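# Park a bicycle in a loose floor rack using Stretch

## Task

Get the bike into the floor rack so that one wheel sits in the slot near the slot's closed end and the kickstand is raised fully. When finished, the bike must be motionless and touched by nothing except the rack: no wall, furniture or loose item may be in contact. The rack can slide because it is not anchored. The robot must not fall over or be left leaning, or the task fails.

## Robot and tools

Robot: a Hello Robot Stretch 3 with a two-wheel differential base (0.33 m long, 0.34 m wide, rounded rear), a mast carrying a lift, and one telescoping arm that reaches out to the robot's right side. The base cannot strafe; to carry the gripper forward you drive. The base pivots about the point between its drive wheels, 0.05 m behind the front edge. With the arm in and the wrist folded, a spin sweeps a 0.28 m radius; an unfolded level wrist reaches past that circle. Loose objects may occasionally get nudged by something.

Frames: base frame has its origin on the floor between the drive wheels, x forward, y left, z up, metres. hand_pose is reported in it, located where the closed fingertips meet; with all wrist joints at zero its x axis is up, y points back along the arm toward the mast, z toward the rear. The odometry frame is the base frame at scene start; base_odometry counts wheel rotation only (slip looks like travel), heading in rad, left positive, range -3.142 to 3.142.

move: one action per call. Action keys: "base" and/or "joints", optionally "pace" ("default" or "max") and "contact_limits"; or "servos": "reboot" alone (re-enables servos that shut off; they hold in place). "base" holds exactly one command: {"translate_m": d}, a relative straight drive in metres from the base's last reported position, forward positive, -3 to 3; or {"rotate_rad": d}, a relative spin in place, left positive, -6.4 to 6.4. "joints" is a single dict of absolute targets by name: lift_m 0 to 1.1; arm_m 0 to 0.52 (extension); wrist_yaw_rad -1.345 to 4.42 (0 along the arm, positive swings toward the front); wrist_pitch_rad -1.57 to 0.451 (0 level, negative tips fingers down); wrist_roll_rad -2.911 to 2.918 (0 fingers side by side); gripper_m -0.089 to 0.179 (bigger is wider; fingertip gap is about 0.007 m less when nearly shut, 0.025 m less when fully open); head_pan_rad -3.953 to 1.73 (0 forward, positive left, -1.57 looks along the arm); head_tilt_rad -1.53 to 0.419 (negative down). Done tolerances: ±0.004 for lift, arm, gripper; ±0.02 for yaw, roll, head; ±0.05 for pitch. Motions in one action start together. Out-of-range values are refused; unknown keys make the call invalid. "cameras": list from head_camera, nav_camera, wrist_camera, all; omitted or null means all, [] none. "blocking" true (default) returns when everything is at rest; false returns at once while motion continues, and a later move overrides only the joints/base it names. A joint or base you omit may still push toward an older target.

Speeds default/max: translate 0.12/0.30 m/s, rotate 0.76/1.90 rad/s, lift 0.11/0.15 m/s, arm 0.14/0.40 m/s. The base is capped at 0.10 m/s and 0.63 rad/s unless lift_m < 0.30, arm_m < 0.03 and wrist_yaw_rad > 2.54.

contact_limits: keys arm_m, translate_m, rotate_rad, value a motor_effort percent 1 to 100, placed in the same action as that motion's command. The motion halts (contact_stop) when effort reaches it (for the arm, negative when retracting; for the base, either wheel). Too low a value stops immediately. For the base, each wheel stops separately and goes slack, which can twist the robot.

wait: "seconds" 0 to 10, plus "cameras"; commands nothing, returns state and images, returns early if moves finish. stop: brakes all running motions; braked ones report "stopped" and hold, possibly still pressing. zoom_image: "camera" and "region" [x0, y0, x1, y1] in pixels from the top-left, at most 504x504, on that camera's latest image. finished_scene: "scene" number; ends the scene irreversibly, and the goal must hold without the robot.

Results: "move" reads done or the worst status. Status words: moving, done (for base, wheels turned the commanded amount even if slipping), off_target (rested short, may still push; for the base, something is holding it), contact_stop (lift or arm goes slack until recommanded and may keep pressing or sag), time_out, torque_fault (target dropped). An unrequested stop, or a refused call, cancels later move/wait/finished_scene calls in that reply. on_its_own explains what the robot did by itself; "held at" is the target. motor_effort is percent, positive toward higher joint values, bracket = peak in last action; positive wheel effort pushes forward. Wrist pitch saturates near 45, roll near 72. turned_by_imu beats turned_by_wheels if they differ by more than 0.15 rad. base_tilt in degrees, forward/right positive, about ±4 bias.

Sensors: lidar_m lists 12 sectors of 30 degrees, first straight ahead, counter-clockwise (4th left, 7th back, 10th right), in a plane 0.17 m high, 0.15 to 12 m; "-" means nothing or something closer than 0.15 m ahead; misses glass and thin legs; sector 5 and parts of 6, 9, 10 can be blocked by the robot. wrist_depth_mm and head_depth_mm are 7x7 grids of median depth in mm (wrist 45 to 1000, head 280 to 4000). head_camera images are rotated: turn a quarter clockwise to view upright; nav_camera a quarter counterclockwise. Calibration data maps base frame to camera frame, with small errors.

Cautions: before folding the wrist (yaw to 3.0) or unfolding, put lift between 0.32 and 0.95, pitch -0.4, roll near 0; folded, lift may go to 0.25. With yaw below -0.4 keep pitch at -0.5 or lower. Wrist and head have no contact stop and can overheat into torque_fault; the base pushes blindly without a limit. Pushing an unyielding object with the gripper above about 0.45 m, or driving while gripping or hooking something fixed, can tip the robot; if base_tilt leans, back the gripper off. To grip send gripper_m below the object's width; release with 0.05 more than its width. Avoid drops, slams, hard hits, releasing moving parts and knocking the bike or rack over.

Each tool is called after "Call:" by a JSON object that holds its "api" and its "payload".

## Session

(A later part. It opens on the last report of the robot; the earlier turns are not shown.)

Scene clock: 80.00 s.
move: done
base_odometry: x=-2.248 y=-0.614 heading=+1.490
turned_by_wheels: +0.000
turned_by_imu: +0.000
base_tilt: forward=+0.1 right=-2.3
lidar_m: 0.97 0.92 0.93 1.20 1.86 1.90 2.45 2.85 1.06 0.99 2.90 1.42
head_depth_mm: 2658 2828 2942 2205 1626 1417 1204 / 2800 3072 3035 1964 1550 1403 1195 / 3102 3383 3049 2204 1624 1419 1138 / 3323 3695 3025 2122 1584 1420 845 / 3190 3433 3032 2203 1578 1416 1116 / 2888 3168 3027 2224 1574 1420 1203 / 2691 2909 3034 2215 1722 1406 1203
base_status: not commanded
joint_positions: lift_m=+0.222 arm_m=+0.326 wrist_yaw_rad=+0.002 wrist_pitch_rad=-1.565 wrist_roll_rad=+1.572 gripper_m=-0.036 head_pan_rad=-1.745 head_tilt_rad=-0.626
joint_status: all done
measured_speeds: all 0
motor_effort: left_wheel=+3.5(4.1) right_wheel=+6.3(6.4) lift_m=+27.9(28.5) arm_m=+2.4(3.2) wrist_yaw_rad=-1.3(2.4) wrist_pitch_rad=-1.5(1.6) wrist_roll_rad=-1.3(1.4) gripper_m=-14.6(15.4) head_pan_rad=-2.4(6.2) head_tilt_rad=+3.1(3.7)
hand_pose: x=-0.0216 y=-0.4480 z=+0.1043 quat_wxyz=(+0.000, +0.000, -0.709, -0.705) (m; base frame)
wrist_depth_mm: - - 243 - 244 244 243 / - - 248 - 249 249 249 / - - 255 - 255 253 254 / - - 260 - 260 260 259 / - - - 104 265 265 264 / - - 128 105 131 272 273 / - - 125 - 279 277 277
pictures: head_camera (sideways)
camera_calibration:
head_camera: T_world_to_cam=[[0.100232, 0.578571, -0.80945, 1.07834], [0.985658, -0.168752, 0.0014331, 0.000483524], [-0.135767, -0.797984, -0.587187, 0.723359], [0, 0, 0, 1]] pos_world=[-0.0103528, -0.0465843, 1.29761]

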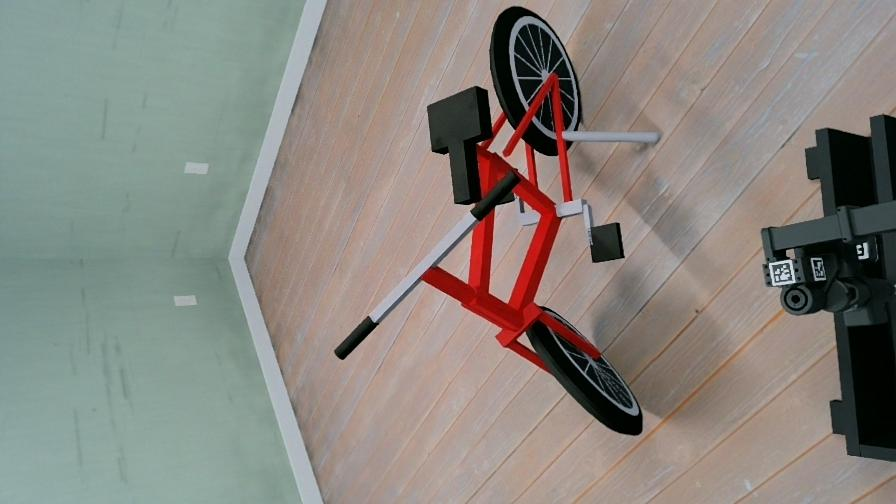

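Call:
{"api": "move", "payload": {"base": {"rotate_rad": -0.569}, "cameras": ["wrist_camera"]}}

Call:
{"api": "move", "payload": {"base": {"translate_m": 1.104}, "cameras": ["wrist_camera", "nav_camera", "head_camera"]}}

Scene clock: 82.80 s.
move: done
base_odometry: x=-2.248 y=-0.614 heading=+0.921
turned_by_wheels: -0.568
turned_by_imu: -0.574
base_tilt: forward=+0.2 right=-2.3
lidar_m: 1.49 0.99 0.91 0.92 1.16 1.86 1.88 2.36 2.85 1.15 1.00 2.90
head_depth_mm: 2262 2547 2692 2204 1728 1419 1200 / 2355 2609 2783 2211 1740 1424 1198 / 2410 2640 2896 2202 1717 1415 1098 / 2459 2716 2913 2216 1734 1419 844 / 2506 2767 3000 2205 1682 1412 1069 / 2568 2827 3078 2195 1583 1430 1204 / 2632 2909 3018 2222 1513 1385 1203
base_status: done
joint_positions: lift_m=+0.222 arm_m=+0.326 wrist_yaw_rad=+0.004 wrist_pitch_rad=-1.565 wrist_roll_rad=+1.556 gripper_m=-0.036 head_pan_rad=-1.745 head_tilt_rad=-0.626
joint_status: not commanded
measured_speeds: all 0
motor_effort: left_wheel=+9.6(15.0) right_wheel=-10.5(16.2) lift_m=+29.0(29.0) arm_m=+13.8(13.8) wrist_yaw_rad=-3.2(4.1) wrist_pitch_rad=-1.4(1.7) wrist_roll_rad=+4.1(4.2) gripper_m=-14.8(15.3) head_pan_rad=-2.4(3.1) head_tilt_rad=+2.1(3.5)
hand_pose: x=-0.0216 y=-0.4481 z=+0.1043 quat_wxyz=(+0.007, +0.006, -0.709, -0.705) (m; base frame)
wrist_depth_mm: - - - 243 244 242 242 / - - - 248 249 248 249 / - - - 254 256 254 253 / - - - 259 261 260 259 / - - - - 266 266 267 / - - 129 105 129 271 272 / - - 111 - 280 277 277
pictures: wrist_camera
camera_calibration:
wrist_camera: T_world_to_cam=[[0.0420091, 0.999062, -0.0105394, 0.453269], [0.990534, -0.0402661, 0.13123, 0.0231536], [0.130683, -0.0159525, -0.991296, 0.264583], [0, 0, 0, 1]] pos_world=[-0.0765522, -0.44769, 0.264018]

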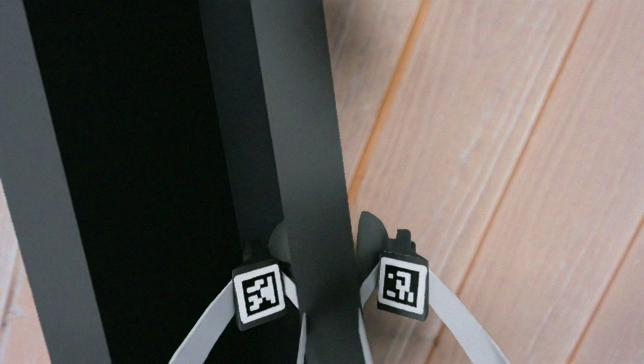

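Scene clock: 94.97 s.
move: done
base_odometry: x=-1.581 y=+0.265 heading=+0.921
turned_by_wheels: +0.000
turned_by_imu: -0.001
base_tilt: forward=+0.1 right=-2.3
lidar_m: 0.76 0.52 0.48 0.49 0.62 1.30 2.91 3.55 0.81 3.10 2.04 1.89
head_depth_mm: 2655 2907 3013 2122 1571 1418 1196 / 2696 2972 3076 2171 1346 1347 1198 / 2789 3048 3078 2196 1724 1378 1133 / 2784 3142 3087 2207 1734 1409 844 / 2876 3206 3061 2225 1732 1422 1114 / 2934 3287 3016 2200 1725 1415 1198 / 2972 3279 3018 2195 1725 1424 1200
base_status: done
joint_positions: lift_m=+0.222 arm_m=+0.326 wrist_yaw_rad=+0.002 wrist_pitch_rad=-1.565 wrist_roll_rad=+1.572 gripper_m=-0.036 head_pan_rad=-1.745 head_tilt_rad=-0.626
joint_status: not commanded
measured_speeds: all 0
motor_effort: left_wheel=+4.6(11.5) right_wheel=+6.9(9.9) lift_m=+30.7(31.3) arm_m=-1.8(14.4) wrist_yaw_rad=-2.0(4.4) wrist_pitch_rad=-1.6(1.8) wrist_roll_rad=-1.3(4.2) gripper_m=-14.8(15.3) head_pan_rad=-1.9(3.4) head_tilt_rad=+2.3(3.9)
hand_pose: x=-0.0216 y=-0.4481 z=+0.1043 quat_wxyz=(+0.000, +0.000, -0.709, -0.705) (m; base frame)
wrist_depth_mm: - - 243 - 244 243 244 / - - 249 - 250 248 248 / - - 254 - 254 256 253 / - - 259 - 259 259 260 / - - - 104 264 266 264 / - - 128 105 132 271 270 / - - 124 - 279 275 278
pictures: head_camera (sideways), nav_camera (sideways), wrist_camera
camera_calibration:
head_camera: T_world_to_cam=[[0.100302, 0.578273, -0.809654, 1.0786], [0.985623, -0.168953, 0.00143159, 0.000485696], [-0.135966, -0.798158, -0.586905, 0.722994], [0, 0, 0, 1]] pos_world=[-0.0103626, -0.0465824, 1.29762]
nav_camera: T_world_to_cam=[[-0.105294, -0.560808, 0.821223, -1.02473], [-0.985727, 0.167948, -0.0116958, 0.0717653], [-0.131363, -0.810733, -0.570487, 0.70331], [0, 0, 0, 1]] pos_world=[0.055232, -0.0165335, 1.2436]
wrist_camera: T_world_to_cam=[[0.0600266, 0.99814, -0.0106065, 0.453311], [0.989635, -0.0581197, 0.131318, 0.0150795], [0.130457, -0.0183791, -0.991284, 0.263481], [0, 0, 0, 1]] pos_world=[-0.0765069, -0.446749, 0.264013]

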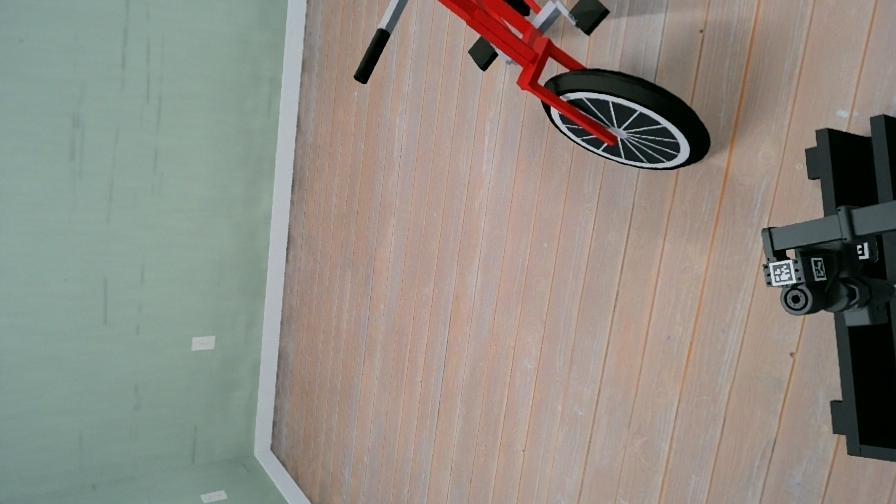

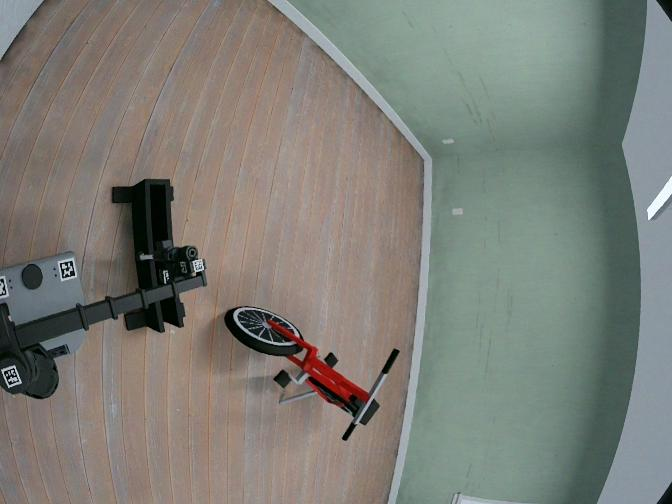

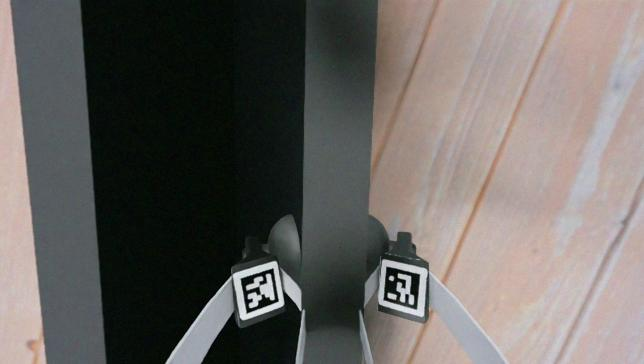

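Call:
{"api": "move", "payload": {"base": {"rotate_rad": 0.619}}}

Scene clock: 97.17 s.
move: done
base_odometry: x=-1.581 y=+0.265 heading=+1.540
turned_by_wheels: +0.618
turned_by_imu: +0.625
base_tilt: forward=+0.1 right=-2.3
lidar_m: 0.51 0.48 0.50 0.67 1.69 2.96 1.57 0.81 2.77 1.97 1.89 0.68
head_depth_mm: 2934 3288 3043 2185 1734 1418 1189 / 2576 2985 3041 2203 1720 1419 1193 / 2351 2612 2833 2199 1721 1425 1126 / 2122 2358 2640 2202 1734 1422 843 / 1978 2170 2403 2208 1738 1408 1048 / 1823 1990 2191 2208 1728 1420 1127 / 1699 1824 2014 2133 1730 1419 1204
base_status: done
joint_positions: lift_m=+0.222 arm_m=+0.326 wrist_yaw_rad=-0.004 wrist_pitch_rad=-1.565 wrist_roll_rad=+1.585 gripper_m=-0.036 head_pan_rad=-1.745 head_tilt_rad=-0.626
joint_status: not commanded
measured_speeds: all 0
motor_effort: left_wheel=-8.7(13.5) right_wheel=+12.4(18.7) lift_m=+24.7(30.8) arm_m=+14.0(14.0) wrist_yaw_rad=+3.5(4.2) wrist_pitch_rad=-1.4(1.7) wrist_roll_rad=-5.6(5.6) gripper_m=-15.0(15.2) head_pan_rad=-1.4(3.2) head_tilt_rad=+2.3(3.7)
hand_pose: x=-0.0215 y=-0.4481 z=+0.1043 quat_wxyz=(-0.006, -0.007, -0.709, -0.705) (m; base frame)
wrist_depth_mm: - - 244 - 245 242 241 / - - 249 - 250 249 247 / - - 254 99 254 253 255 / - - 258 - 262 260 260 / - - 262 104 264 265 264 / - - 128 105 132 271 271 / - - 125 109 279 275 277
pictures: head_camera (sideways), nav_camera (sideways), wrist_camera
camera_calibration:
head_camera: T_world_to_cam=[[0.100316, 0.578256, -0.809664, 1.07862], [0.985618, -0.16898, 0.00143152, 0.000485822], [-0.13599, -0.798164, -0.586891, 0.722976], [0, 0, 0, 1]] pos_world=[-0.0103639, -0.046582, 1.29763]
nav_camera: T_world_to_cam=[[-0.105307, -0.560791, 0.821233, -1.02474], [-0.985722, 0.167975, -0.0116957, 0.0717652], [-0.131388, -0.810739, -0.570473, 0.703292], [0, 0, 0, 1]] pos_world=[0.0552313, -0.0165359, 1.2436]
wrist_camera: T_world_to_cam=[[0.0784988, 0.996858, -0.0106026, 0.453064], [0.988381, -0.0764339, 0.131384, 0.00671294], [0.130161, -0.0207929, -0.991275, 0.26238], [0, 0, 0, 1]] pos_world=[-0.0763515, -0.445672, 0.264012]

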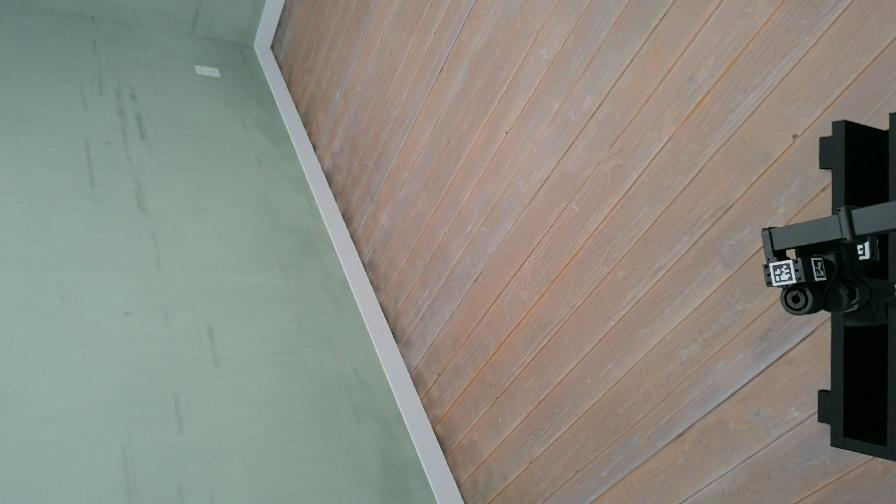

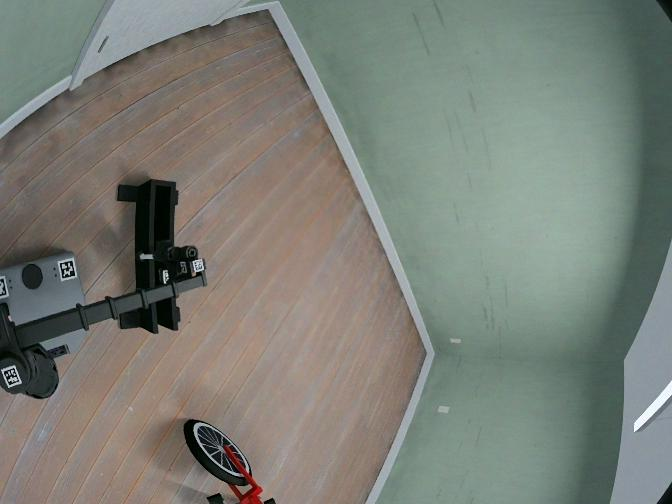

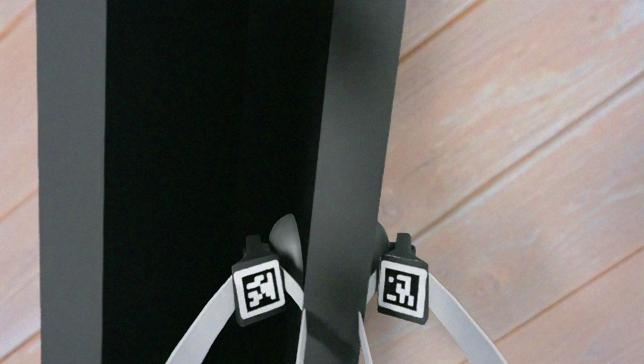

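Call:
{"api": "move", "payload": {"joints": {"head_pan_rad": -2.45, "head_tilt_rad": -0.7}, "cameras": ["head_camera", "nav_camera"]}}

Scene clock: 98.23 s.
move: done
base_odometry: x=-1.581 y=+0.265 heading=+1.540
turned_by_wheels: +0.000
turned_by_imu: +0.000
base_tilt: forward=+0.1 right=-2.3
lidar_m: 0.51 0.49 0.50 0.67 1.69 2.96 1.57 0.81 2.77 1.98 1.89 0.68
head_depth_mm: 2675 3041 2660 1710 1592 1365 1165 / 2719 3070 2543 1822 1529 1358 1164 / 2738 3089 2688 2024 1404 1354 1168 / 2788 3159 2664 2012 1633 1359 1172 / 2867 3166 2690 2020 1622 1366 1129 / 2895 3223 2666 2043 1644 1360 1067 / 2914 3248 2669 2019 1625 1344 802
base_status: not commanded
joint_positions: lift_m=+0.222 arm_m=+0.326 wrist_yaw_rad=-0.004 wrist_pitch_rad=-1.565 wrist_roll_rad=+1.585 gripper_m=-0.036 head_pan_rad=-2.445 head_tilt_rad=-0.691
joint_status: all done
measured_speeds: all 0
motor_effort: left_wheel=-8.7(9.0) right_wheel=+12.4(12.5) lift_m=+21.8(24.1) arm_m=+13.8(14.4) wrist_yaw_rad=+3.5(4.2) wrist_pitch_rad=-1.5(1.7) wrist_roll_rad=-5.4(5.6) gripper_m=-14.7(15.1) head_pan_rad=-2.5(4.3) head_tilt_rad=-3.9(5.6)
hand_pose: x=-0.0215 y=-0.4481 z=+0.1043 quat_wxyz=(-0.006, -0.007, -0.709, -0.705) (m; base frame)
wrist_depth_mm: - - 245 - 245 244 243 / - - 248 - 249 250 247 / - - 254 99 254 253 253 / - - 259 - 260 261 258 / - - 262 104 262 266 266 / - - 128 105 132 271 269 / - - 127 109 279 276 278
pictures: head_camera (sideways), nav_camera (sideways)
camera_calibration:
head_camera: T_world_to_cam=[[0.488687, 0.41084, -0.769672, 1.02412], [0.645084, -0.76411, 0.00171083, 0.0021996], [-0.587411, -0.497339, -0.638437, 0.792784], [0, 0, 0, 1]] pos_world=[-0.0362005, -0.0247848, 1.29437]
nav_camera: T_world_to_cam=[[-0.481863, -0.394771, 0.782281, -0.971668], [-0.645295, 0.763839, -0.0120189, 0.0701083], [-0.592792, -0.510594, -0.622809, 0.774192], [0, 0, 0, 1]] pos_world=[0.0359648, -0.0418404, 1.24313]

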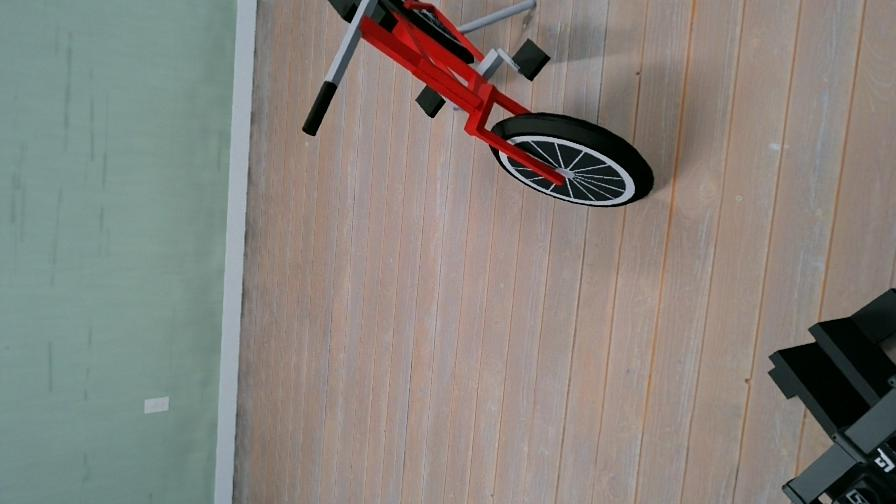

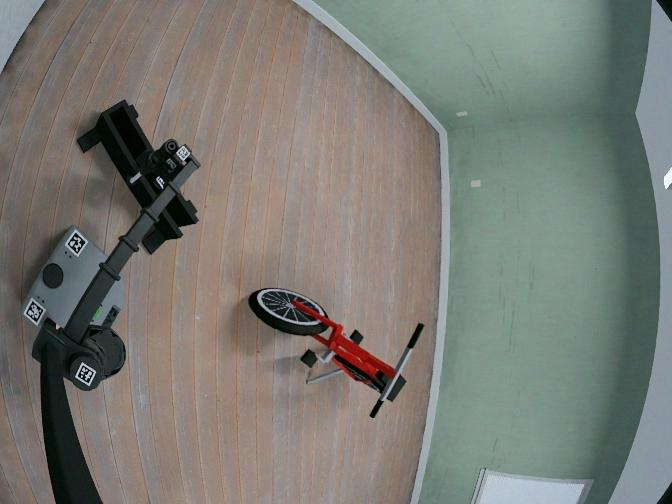

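Call:
{"api": "move", "payload": {"joints": {"arm_m": 0.436, "head_pan_rad": -2.15, "head_tilt_rad": -0.85}}}

Scene clock: 100.93 s.
move: done
base_odometry: x=-1.581 y=+0.265 heading=+1.540
turned_by_wheels: +0.000
turned_by_imu: +0.000
base_tilt: forward=+0.1 right=-2.3
lidar_m: 0.51 0.48 0.50 0.67 1.69 2.96 1.57 0.81 2.77 1.98 1.89 0.68
head_depth_mm: 2759 2674 2076 1675 1363 1259 1113 / 2865 2680 2090 1708 1421 1269 1124 / 2997 2664 2100 1725 1461 1264 1117 / 3176 2652 2096 1726 1464 1241 774 / 3184 2667 2108 1718 1461 1197 1098 / 2798 2722 2107 1713 1458 1208 1121 / 2442 2506 2112 1739 1467 1143 1118
base_status: not commanded
joint_positions: lift_m=+0.222 arm_m=+0.436 wrist_yaw_rad=-0.004 wrist_pitch_rad=-1.574 wrist_roll_rad=+1.578 gripper_m=-0.036 head_pan_rad=-2.155 head_tilt_rad=-0.839
joint_status: all done
measured_speeds: all 0
motor_effort: left_wheel=-7.8(9.0) right_wheel=+9.5(12.4) lift_m=+27.9(30.6) arm_m=+15.3(18.8) wrist_yaw_rad=+3.2(4.1) wrist_pitch_rad=+0.4(1.5) wrist_roll_rad=-3.3(5.7) gripper_m=-15.1(15.4) head_pan_rad=+2.1(5.9) head_tilt_rad=-5.3(6.1)
hand_pose: x=-0.0214 y=-0.5558 z=+0.1045 quat_wxyz=(-0.004, -0.004, -0.706, -0.708) (m; base frame)
wrist_depth_mm: - - 242 - 245 245 246 / - - 249 - 249 249 250 / - - 254 - 254 255 256 / - - 259 - 261 263 260 / - - 263 - 265 266 266 / - - 128 105 130 271 272 / - - 124 - 279 276 279
pictures: head_camera (sideways), nav_camera (sideways), wrist_camera
camera_calibration:
head_camera: T_world_to_cam=[[0.409933, 0.622133, -0.667012, 0.890806], [0.836162, -0.548477, 0.00231606, 0.000246449], [-0.3644, -0.55868, -0.745043, 0.930079], [0, 0, 0, 1]] pos_world=[-0.0264556, -0.0344475, 1.28713]
nav_camera: T_world_to_cam=[[-0.409099, -0.606479, 0.681778, -0.841127], [-0.835446, 0.549428, -0.0125609, 0.0719715], [-0.36697, -0.574728, -0.731451, 0.914123], [0, 0, 0, 1]] pos_world=[0.0514803, -0.0242966, 1.243]
wrist_camera: T_world_to_cam=[[0.0714084, 0.997446, -0.00156771, 0.559688], [0.988899, -0.070591, 0.130747, 0.00176881], [0.130302, -0.0108867, -0.991415, 0.265877], [0, 0, 0, 1]] pos_world=[-0.0763599, -0.555239, 0.264241]

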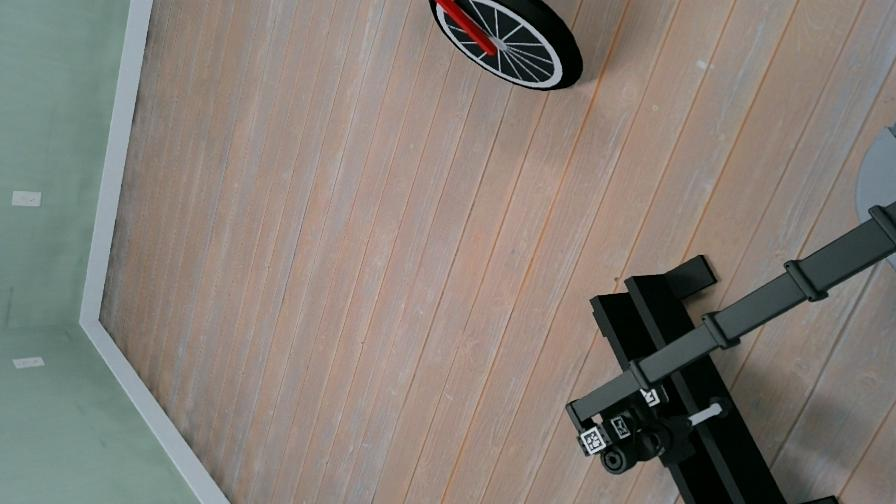

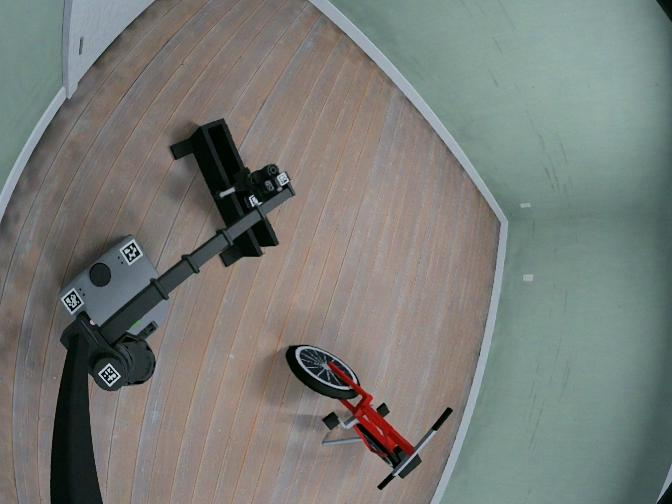

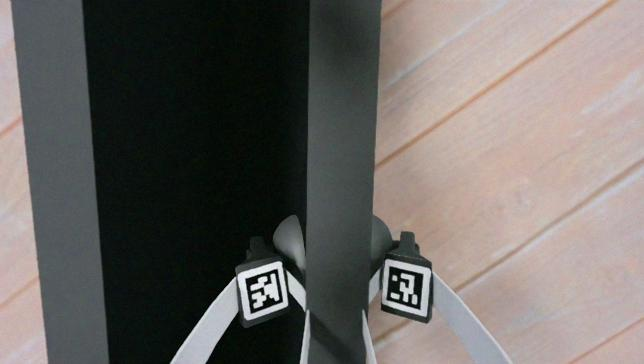

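Call:
{"api": "zoom_image", "payload": {"camera": "head_camera", "region": [560, 240, 860, 504]}}

Call:
{"api": "zoom_image", "payload": {"camera": "nav_camera", "region": [130, 100, 480, 504]}}

Scaled by 1.680 from the camera's 896x504 image, which has a finer 1280x720 frame.

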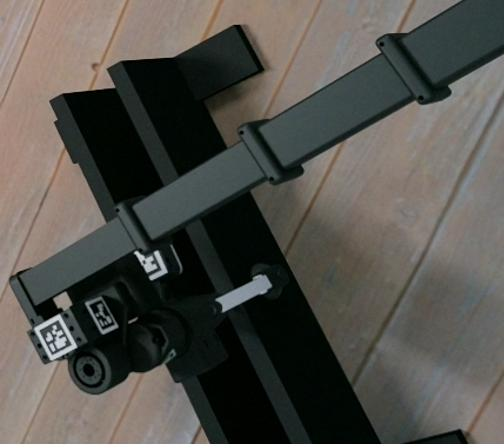

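Scaled by 1.248 from the camera's 672x504 image, which has a finer 792x594 frame.

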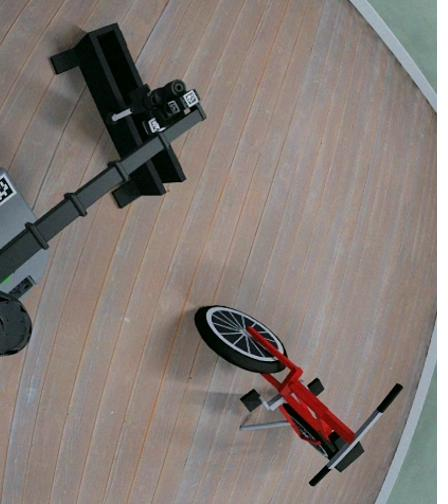

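Call:
{"api": "move", "payload": {"joints": {"gripper_m": 0.06}, "cameras": []}}

Call:
{"api": "move", "payload": {"joints": {"lift_m": 0.4, "arm_m": 0.434}, "pace": "max", "cameras": ["wrist_camera", "head_camera"]}}

Call:
{"api": "move", "payload": {"joints": {"lift_m": 0.95, "arm_m": 0.28, "gripper_m": 0.1, "wrist_roll_rad": 0, "head_pan_rad": -1.75, "head_tilt_rad": -0.75}, "pace": "max", "cameras": ["wrist_camera"]}}

Scene clock: 103.53 s.
move: done
base_odometry: x=-1.581 y=+0.265 heading=+1.540
turned_by_wheels: +0.000
turned_by_imu: +0.000
base_tilt: forward=+0.2 right=-2.2
lidar_m: 0.51 0.48 0.50 0.67 1.69 2.96 1.57 0.81 2.76 1.98 1.88 0.68
head_depth_mm: 2761 2691 2112 1674 1365 1269 1118 / 2879 2673 2093 1721 1424 1263 1117 / 3040 2699 2090 1715 1447 1269 1111 / 3108 2702 2110 1716 1460 1246 776 / 3157 2718 2116 1736 1448 1202 1099 / 2794 2710 2075 1726 1454 1186 1115 / 2424 2538 2101 1720 1461 1144 1116
base_status: not commanded
joint_positions: lift_m=+0.222 arm_m=+0.436 wrist_yaw_rad=-0.003 wrist_pitch_rad=-1.571 wrist_roll_rad=+1.574 gripper_m=+0.060 head_pan_rad=-2.155 head_tilt_rad=-0.839
joint_status: all done
measured_speeds: all 0
motor_effort: left_wheel=-6.4(8.2) right_wheel=+7.3(9.5) lift_m=+22.1(24.9) arm_m=+12.3(15.7) wrist_yaw_rad=+2.9(4.2) wrist_pitch_rad=-0.4(0.5) wrist_roll_rad=-1.8(3.3) gripper_m=+0.6(80.8) head_pan_rad=+2.5(3.2) head_tilt_rad=-5.0(5.8)
hand_pose: x=-0.0215 y=-0.5566 z=+0.1045 quat_wxyz=(-0.002, -0.003, -0.707, -0.707) (m; base frame)
wrist_depth_mm: - - 242 - 244 245 243 / - - 247 - 249 249 250 / - - 252 - 256 254 253 / - - 259 - 262 258 258 / - - 152 - 160 265 265 / - - 129 105 131 271 270 / - - 275 - 279 276 276
pictures: none
No camera images: "cameras" was empty.

Scene clock: 105.50 s.
move: done
base_odometry: x=-1.581 y=+0.265 heading=+1.540
turned_by_wheels: +0.000
turned_by_imu: +0.000
base_tilt: forward=+0.2 right=-2.3
lidar_m: 0.51 0.48 0.50 0.67 1.70 2.96 1.57 0.81 2.76 1.98 1.88 0.68
head_depth_mm: 2802 2703 2073 1682 1364 1269 1116 / 2884 2698 2100 1704 1425 1267 1113 / 3037 2684 2094 1740 1455 1258 1110 / 3185 2689 2102 1722 1451 1247 601 / 3211 2701 2103 1716 1469 694 1120 / 2763 2662 2111 1723 906 1194 1117 / 2407 2538 2112 1732 831 1161 1111
base_status: not commanded
joint_positions: lift_m=+0.400 arm_m=+0.434 wrist_yaw_rad=-0.003 wrist_pitch_rad=-1.570 wrist_roll_rad=+1.574 gripper_m=+0.060 head_pan_rad=-2.155 head_tilt_rad=-0.839
joint_status: all done
measured_speeds: all 0
motor_effort: left_wheel=-6.3(6.6) right_wheel=+7.3(7.6) lift_m=+30.1(33.5) arm_m=-11.9(15.0) wrist_yaw_rad=+2.7(3.6) wrist_pitch_rad=-0.4(0.8) wrist_roll_rad=-1.8(1.9) gripper_m=+0.0(0.7) head_pan_rad=+2.4(3.2) head_tilt_rad=-5.6(5.6)
hand_pose: x=-0.0215 y=-0.5549 z=+0.2824 quat_wxyz=(-0.002, -0.002, -0.707, -0.707) (m; base frame)
wrist_depth_mm: 412 415 412 412 408 410 406 / 420 420 420 416 415 415 417 / 432 429 426 422 425 425 421 / 438 438 436 437 441 436 431 / 452 447 284 444 443 449 446 / 460 464 129 294 131 453 462 / 474 468 127 - 476 466 470
pictures: head_camera (sideways), wrist_camera
camera_calibration:
head_camera: T_world_to_cam=[[0.409934, 0.622181, -0.666966, 0.890746], [0.836181, -0.548448, 0.00231631, 0.000246018], [-0.364355, -0.558654, -0.745084, 0.930133], [0, 0, 0, 1]] pos_world=[-0.0264539, -0.0344479, 1.28712]
wrist_camera: T_world_to_cam=[[0.0666411, 0.99776, -0.00579532, 0.56032], [0.989225, -0.06531, 0.131028, -0.0185495], [0.130356, -0.0144647, -0.991362, 0.440256], [0, 0, 0, 1]] pos_world=[-0.0763806, -0.553909, 0.442131]

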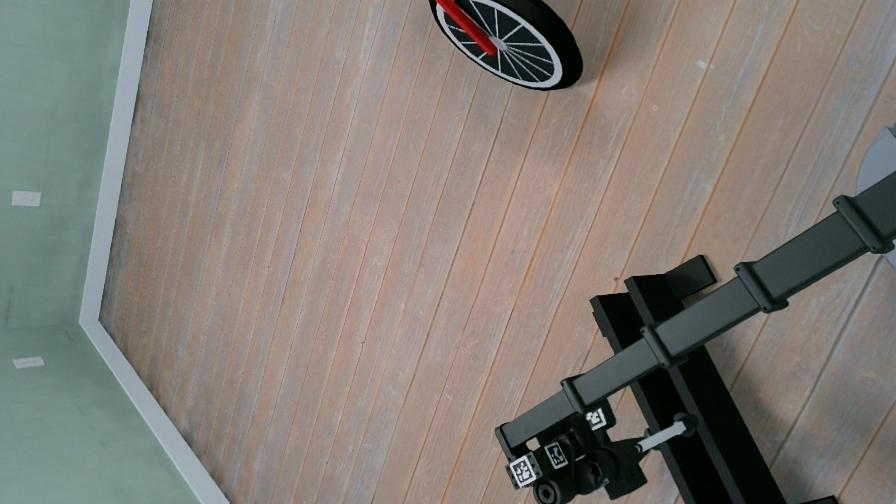

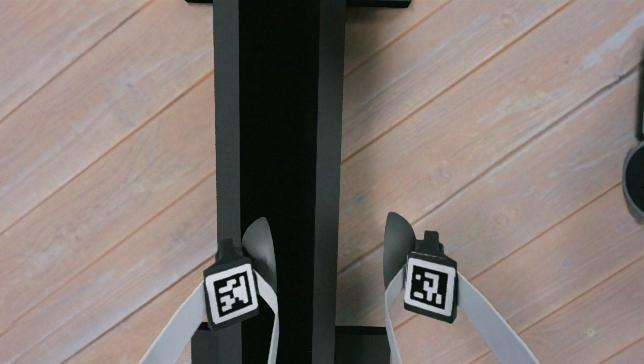

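Scene clock: 109.97 s.
move: done
base_odometry: x=-1.581 y=+0.265 heading=+1.540
turned_by_wheels: +0.000
turned_by_imu: +0.001
base_tilt: forward=+0.1 right=-2.3
lidar_m: 0.51 0.48 0.50 0.67 1.70 2.96 1.57 0.81 2.77 1.97 1.89 0.68
head_depth_mm: 3035 3250 2601 - - 1264 1140 / 2677 3024 - - 1543 1310 1144 / 2419 319 2221 1875 1556 1220 1137 / 2208 368 384 1887 1509 1235 1144 / 2004 362 381 425 1538 1215 1145 / 1849 1998 2216 1815 1520 1203 1141 / 1725 1908 2135 1885 1550 1316 1146
base_status: not commanded
joint_positions: lift_m=+0.950 arm_m=+0.280 wrist_yaw_rad=-0.002 wrist_pitch_rad=-1.568 wrist_roll_rad=+0.004 gripper_m=+0.100 head_pan_rad=-1.755 head_tilt_rad=-0.754
joint_status: all done
measured_speeds: all 0
motor_effort: left_wheel=-6.0(6.5) right_wheel=+7.4(7.6) lift_m=+29.0(34.9) arm_m=-12.8(17.8) wrist_yaw_rad=+1.7(3.4) wrist_pitch_rad=-0.9(1.1) wrist_roll_rad=-1.8(2.6) gripper_m=-0.3(81.9) head_pan_rad=+2.4(5.6) head_tilt_rad=+1.3(3.5)
hand_pose: x=-0.0216 y=-0.4016 z=+0.8324 quat_wxyz=(+0.499, +0.498, -0.502, -0.501) (m; base frame)
wrist_depth_mm: 924 948 897 919 951 908 924 / 940 925 930 - 949 924 939 / 963 956 955 971 971 956 958 / 968 977 988 978 983 975 978 / 908 - - - 859 - - / - 124 - 855 841 127 - / - 122 - 877 898 - -
pictures: wrist_camera
camera_calibration:
wrist_camera: T_world_to_cam=[[-0.997826, 0.0657325, -0.00468529, 0.0123774], [0.0645716, 0.989448, 0.129702, 0.324224], [0.0131615, 0.129117, -0.991542, 1.04298], [0, 0, 0, 1]] pos_world=[-0.0223124, -0.456284, 0.992165]

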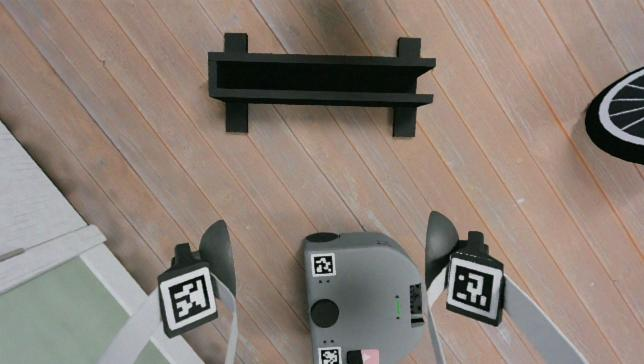

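Call:
{"api": "move", "payload": {"base": {"translate_m": -0.6}, "cameras": ["wrist_camera"]}}

Call:
{"api": "zoom_image", "payload": {"camera": "wrist_camera", "region": [0, 0, 500, 250]}}

Scene clock: 117.20 s.
move: done
base_odometry: x=-1.599 y=-0.335 heading=+1.540
turned_by_wheels: +0.000
turned_by_imu: +0.001
base_tilt: forward=+0.1 right=-2.3
lidar_m: 1.04 0.99 1.03 1.37 2.57 2.64 2.90 0.61 0.38 2.31 2.20 1.43
head_depth_mm: 2633 2886 2574 - - 1230 1140 / 2905 3088 - - 1573 1011 1120 / 2840 319 2181 1878 1546 1311 1088 / 2580 369 383 1889 1506 1324 1142 / 2313 363 380 425 1546 1317 1139 / 2158 2371 2288 1821 1508 1320 1142 / 2015 2214 2346 1868 1556 1307 1120
base_status: done
joint_positions: lift_m=+0.950 arm_m=+0.280 wrist_yaw_rad=-0.002 wrist_pitch_rad=-1.568 wrist_roll_rad=+0.004 gripper_m=+0.100 head_pan_rad=-1.755 head_tilt_rad=-0.754
joint_status: not commanded
measured_speeds: all 0
motor_effort: left_wheel=-4.7(9.7) right_wheel=+0.0(4.1) lift_m=+22.0(28.7) arm_m=-10.8(13.0) wrist_yaw_rad=+1.2(2.5) wrist_pitch_rad=-0.8(1.1) wrist_roll_rad=-1.8(1.9) gripper_m=+0.4(1.0) head_pan_rad=+2.2(3.3) head_tilt_rad=+2.0(2.8)
hand_pose: x=-0.0216 y=-0.4016 z=+0.8324 quat_wxyz=(+0.499, +0.498, -0.502, -0.501) (m; base frame)
wrist_depth_mm: 928 922 914 896 920 900 915 / 934 939 944 930 939 919 933 / 967 961 954 959 785 640 671 / 966 991 970 981 - 971 989 / - - - - 872 - - / - 124 - 852 853 127 - / - 122 - 870 877 - -
pictures: wrist_camera
camera_calibration:
wrist_camera: T_world_to_cam=[[-0.997826, 0.0657326, -0.00468531, 0.0123774], [0.0645716, 0.989448, 0.129702, 0.324225], [0.0131615, 0.129117, -0.991542, 1.04298], [0, 0, 0, 1]] pos_world=[-0.0223124, -0.456284, 0.992162]

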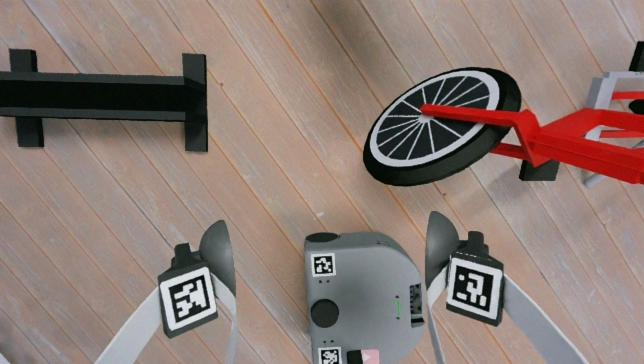

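Scaled by 1.008.

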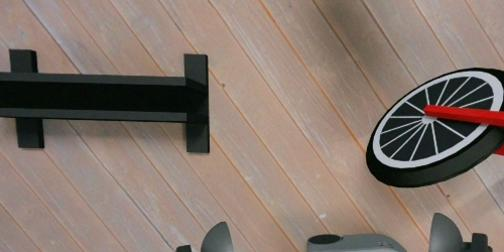

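Call:
{"api": "move", "payload": {"base": {"translate_m": -0.5}, "cameras": ["wrist_camera", "head_camera", "nav_camera"]}}

Scene clock: 123.43 s.
move: done
base_odometry: x=-1.615 y=-0.834 heading=+1.540
turned_by_wheels: +0.000
turned_by_imu: +0.001
base_tilt: forward=+0.1 right=-2.3
lidar_m: 1.48 1.42 1.46 1.96 2.30 2.37 2.46 0.57 0.34 0.34 0.46 0.50
head_depth_mm: 2237 2486 2513 - - 791 1142 / 2451 2671 - - 1536 801 1126 / 2664 319 2221 1878 1553 1129 1047 / 2841 369 384 1881 1515 1320 1001 / 2570 362 381 426 1545 763 1145 / 2419 2650 2288 1810 1431 1309 1099 / 2259 2513 2372 1888 1494 1322 1084
base_status: done
joint_positions: lift_m=+0.950 arm_m=+0.280 wrist_yaw_rad=-0.002 wrist_pitch_rad=-1.568 wrist_roll_rad=+0.004 gripper_m=+0.100 head_pan_rad=-1.755 head_tilt_rad=-0.754
joint_status: not commanded
measured_speeds: all 0
motor_effort: left_wheel=-5.2(9.9) right_wheel=+0.0(3.9) lift_m=+22.3(22.9) arm_m=-8.8(11.0) wrist_yaw_rad=+1.8(2.4) wrist_pitch_rad=-0.7(1.1) wrist_roll_rad=-1.8(1.9) gripper_m=+0.1(1.0) head_pan_rad=+2.6(3.2) head_tilt_rad=+1.8(2.7)
hand_pose: x=-0.0216 y=-0.4016 z=+0.8324 quat_wxyz=(+0.499, +0.498, -0.502, -0.501) (m; base frame)
wrist_depth_mm: 915 921 908 908 906 917 927 / 921 932 927 937 922 940 934 / 955 990 651 956 741 655 946 / 959 993 287 490 498 461 972 / - - - 866 857 - - / - 125 - 858 388 127 - / - 122 - 874 - - -
pictures: head_camera (sideways), nav_camera (sideways), wrist_camera
camera_calibration:
head_camera: T_world_to_cam=[[0.124294, 0.674271, -0.727949, 0.971958], [0.983807, -0.179223, 0.00197361, -0.000208579], [-0.129134, -0.716406, -0.685629, 0.851373], [0, 0, 0, 1]] pos_world=[-0.0106621, -0.0454719, 1.29126]
nav_camera: T_world_to_cam=[[-0.129404, -0.658343, 0.741512, -0.920678], [-0.983678, 0.179517, -0.0122824, 0.0725146], [-0.125028, -0.730998, -0.670828, 0.8338], [0, 0, 0, 1]] pos_world=[0.0564404, -0.00963311, 1.24292]
wrist_camera: T_world_to_cam=[[-0.997826, 0.0657326, -0.00468531, 0.0123774], [0.0645717, 0.989448, 0.129702, 0.324225], [0.0131615, 0.129117, -0.991542, 1.04298], [0, 0, 0, 1]] pos_world=[-0.0223124, -0.456284, 0.992162]

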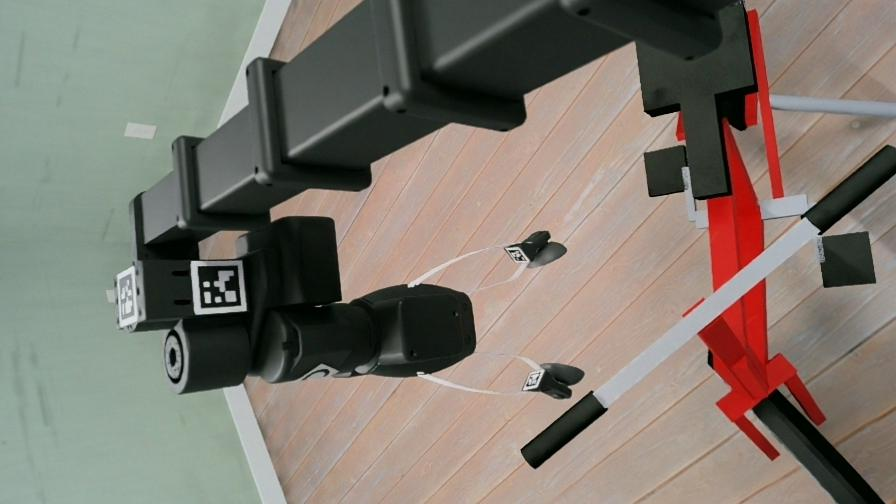

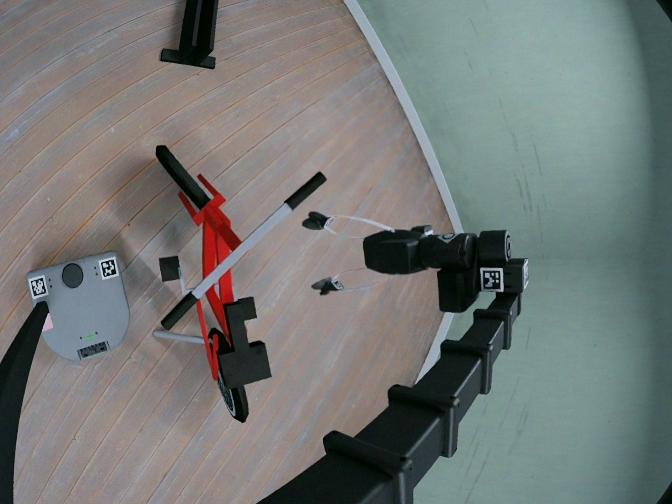

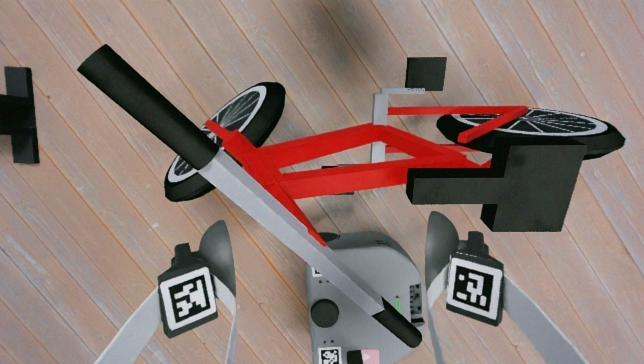

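Call:
{"api": "zoom_image", "payload": {"camera": "wrist_camera", "region": [150, 60, 450, 250]}}

Call:
{"api": "zoom_image", "payload": {"camera": "head_camera", "region": [520, 130, 896, 504]}}

Scaled by 1.680.

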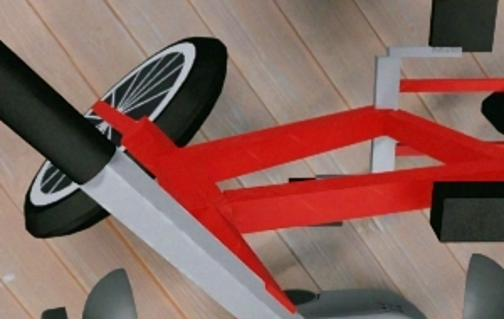

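Scaled by 1.340 from the camera's 896x504 image, which has a finer 1280x720 frame.

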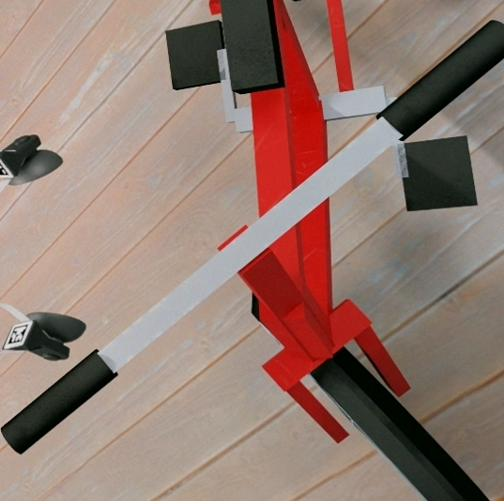

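Call:
{"api": "move", "payload": {"base": {"translate_m": 0.033}, "joints": {"wrist_roll_rad": -0.72, "arm_m": 0.222, "lift_m": 0.88, "head_pan_rad": -1.75, "head_tilt_rad": -0.85}, "cameras": ["wrist_camera", "head_camera"]}}

Scene clock: 125.80 s.
move: done
base_odometry: x=-1.614 y=-0.801 heading=+1.540
turned_by_wheels: +0.000
turned_by_imu: +0.000
base_tilt: forward=+0.1 right=-2.3
lidar_m: 1.45 1.39 1.43 1.92 2.32 2.38 2.48 0.57 0.34 0.34 0.45 2.01
head_depth_mm: 2326 2498 2106 1759 - - 1097 / 2476 2640 2102 - - 1194 1109 / 2769 2710 323 1643 1461 1052 1095 / 2912 2713 375 429 1424 1031 1097 / 2677 2676 368 413 658 936 1117 / 2484 2590 2040 679 1419 1021 1121 / 2279 2489 2108 1710 1457 1262 1082
base_status: done
joint_positions: lift_m=+0.880 arm_m=+0.222 wrist_yaw_rad=-0.002 wrist_pitch_rad=-1.568 wrist_roll_rad=-0.716 gripper_m=+0.100 head_pan_rad=-1.755 head_tilt_rad=-0.839
joint_status: all done
measured_speeds: all 0
motor_effort: left_wheel=+0.9(5.6) right_wheel=+7.2(10.6) lift_m=+21.8(23.5) arm_m=-13.1(15.7) wrist_yaw_rad=+1.4(2.6) wrist_pitch_rad=-1.0(1.2) wrist_roll_rad=-1.7(2.6) gripper_m=-0.1(0.9) head_pan_rad=+2.8(3.2) head_tilt_rad=-4.9(5.7)
hand_pose: x=-0.0215 y=-0.3437 z=+0.7624 quat_wxyz=(+0.644, +0.643, -0.294, -0.293) (m; base frame)
wrist_depth_mm: 856 844 863 188 860 855 839 / 868 891 872 203 872 864 864 / 884 890 898 364 890 891 895 / 924 919 923 290 661 909 914 / 928 931 770 779 454 709 929 / 945 125 783 795 944 127 972 / 965 122 801 847 972 426 971
pictures: head_camera (sideways), wrist_camera
camera_calibration:
head_camera: T_world_to_cam=[[0.135152, 0.732801, -0.666886, 0.892317], [0.983786, -0.179333, 0.00231673, -0.000654924], [-0.117897, -0.656386, -0.745156, 0.928723], [0, 0, 0, 1]] pos_world=[-0.0104603, -0.0444075, 1.28712]
wrist_camera: T_world_to_cam=[[-0.793474, -0.608594, -0.00345994, -0.219938], [-0.60374, 0.786402, 0.130654, 0.191138], [-0.0767944, 0.10576, -0.991422, 0.956041], [0, 0, 0, 1]] pos_world=[0.014301, -0.385275, 0.922106]

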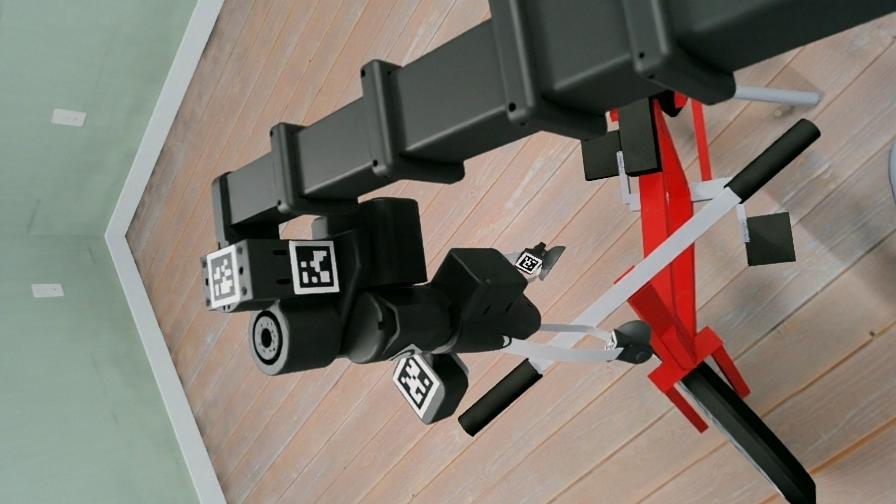

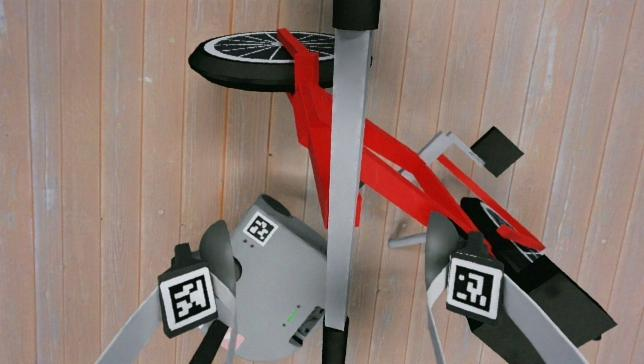

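Call:
{"api": "move", "payload": {"base": {"translate_m": -0.033}, "joints": {"arm_m": 0.203, "wrist_roll_rad": -0.69}, "cameras": ["wrist_camera"]}}

Call:
{"api": "move", "payload": {"joints": {"lift_m": 0.764}, "cameras": ["wrist_camera", "head_camera"]}}

Scene clock: 127.33 s.
move: done
base_odometry: x=-1.615 y=-0.834 heading=+1.539
turned_by_wheels: +0.000
turned_by_imu: +0.000
base_tilt: forward=+0.1 right=-2.4
lidar_m: 1.49 1.42 1.46 1.95 2.31 2.36 2.46 0.57 0.34 0.34 0.46 0.50
head_depth_mm: 2280 2466 2092 1774 - - 1099 / 2501 2611 2042 - - 1095 1120 / 2742 2706 325 1594 1452 1078 1079 / 2848 2681 351 401 1392 832 1098 / 2683 2693 355 381 506 1201 1121 / 2477 2607 2037 1606 1428 965 1120 / 2322 2521 2121 1703 1455 1267 1098
base_status: done
joint_positions: lift_m=+0.880 arm_m=+0.203 wrist_yaw_rad=-0.002 wrist_pitch_rad=-1.568 wrist_roll_rad=-0.694 gripper_m=+0.100 head_pan_rad=-1.755 head_tilt_rad=-0.839
joint_status: all done
measured_speeds: all 0
motor_effort: left_wheel=-5.0(9.9) right_wheel=-0.6(4.3) lift_m=+24.5(24.6) arm_m=-13.2(16.7) wrist_yaw_rad=+1.5(2.3) wrist_pitch_rad=-0.7(1.1) wrist_roll_rad=+0.7(1.3) gripper_m=+0.0(0.7) head_pan_rad=+2.2(3.0) head_tilt_rad=-5.8(5.8)
hand_pose: x=-0.0215 y=-0.3247 z=+0.7624 quat_wxyz=(+0.641, +0.639, -0.301, -0.301) (m; base frame)
wrist_depth_mm: 850 836 848 203 850 842 871 / 877 868 887 460 871 866 867 / 890 892 895 396 700 889 894 / 914 915 894 275 448 916 907 / 930 921 773 763 401 412 932 / 961 124 771 788 948 127 954 / 956 122 804 986 965 987 970
pictures: wrist_camera
camera_calibration:
wrist_camera: T_world_to_cam=[[-0.806984, -0.590563, -0.00348635, -0.202794], [-0.585875, 0.799807, 0.130612, 0.180961], [-0.0743464, 0.107445, -0.991427, 0.954633], [0, 0, 0, 1]] pos_world=[0.0133429, -0.367067, 0.922106]

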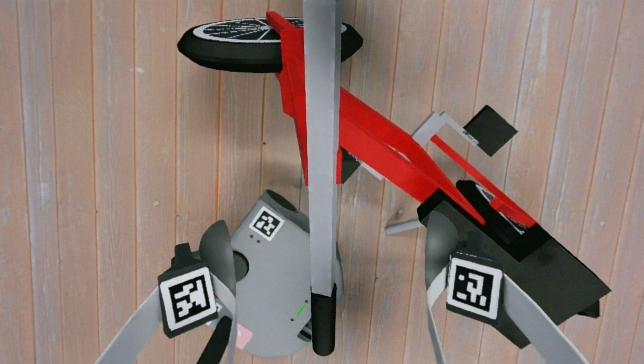

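Scene clock: 129.23 s.
move: done
base_odometry: x=-1.615 y=-0.834 heading=+1.539
turned_by_wheels: +0.000
turned_by_imu: +0.000
base_tilt: forward=+0.2 right=-2.3
lidar_m: 1.49 1.42 1.46 1.95 2.31 2.36 2.46 0.57 0.34 0.34 0.46 0.50
head_depth_mm: 2275 2506 2115 1721 1447 796 - / 2473 2589 2075 1719 354 303 1059 / 2725 2685 2116 413 373 1051 1081 / 2870 2686 2106 437 501 834 1093 / 2680 2690 2099 453 525 945 1117 / 2479 2580 2101 1729 1398 962 1117 / 2292 2467 2099 1714 1458 1274 1095
base_status: not commanded
joint_positions: lift_m=+0.764 arm_m=+0.203 wrist_yaw_rad=-0.002 wrist_pitch_rad=-1.568 wrist_roll_rad=-0.694 gripper_m=+0.100 head_pan_rad=-1.755 head_tilt_rad=-0.839
joint_status: all done
measured_speeds: all 0
motor_effort: left_wheel=-4.9(5.6) right_wheel=-0.5(0.7) lift_m=+21.8(24.0) arm_m=-11.9(13.3) wrist_yaw_rad=+0.9(2.1) wrist_pitch_rad=-0.8(1.0) wrist_roll_rad=+0.8(0.8) gripper_m=+0.5(0.9) head_pan_rad=+1.8(3.3) head_tilt_rad=-4.9(5.6)
hand_pose: x=-0.0215 y=-0.3247 z=+0.6464 quat_wxyz=(+0.641, +0.639, -0.301, -0.301) (m; base frame)
wrist_depth_mm: 749 745 - 99 749 749 750 / 764 770 772 441 758 765 780 / 784 789 781 122 539 566 782 / 803 792 795 131 322 790 804 / 806 821 660 814 827 289 812 / 834 124 654 169 834 127 287 / 841 122 695 197 861 329 290
pictures: head_camera (sideways), wrist_camera
camera_calibration:
head_camera: T_world_to_cam=[[0.135153, 0.732809, -0.666877, 0.892305], [0.983786, -0.179333, 0.00231678, -0.000654987], [-0.117895, -0.656377, -0.745164, 0.928734], [0, 0, 0, 1]] pos_world=[-0.0104603, -0.0444073, 1.28712]
wrist_camera: T_world_to_cam=[[-0.806984, -0.590563, -0.00348642, -0.203197], [-0.585875, 0.799807, 0.130612, 0.19611], [-0.0743464, 0.107445, -0.991427, 0.839629], [0, 0, 0, 1]] pos_world=[0.0133429, -0.367064, 0.806108]

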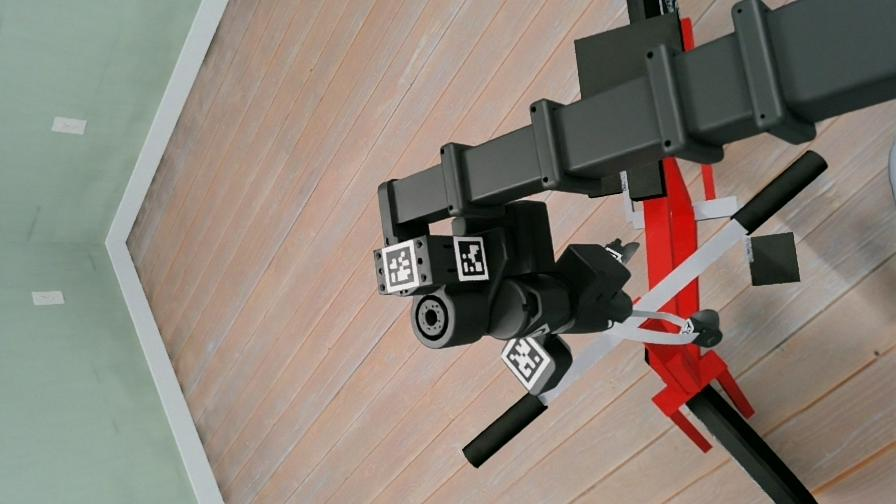

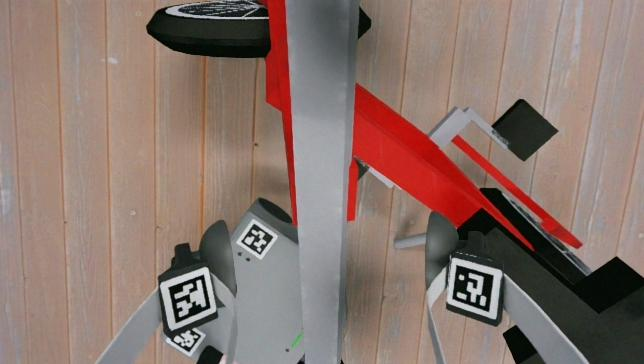

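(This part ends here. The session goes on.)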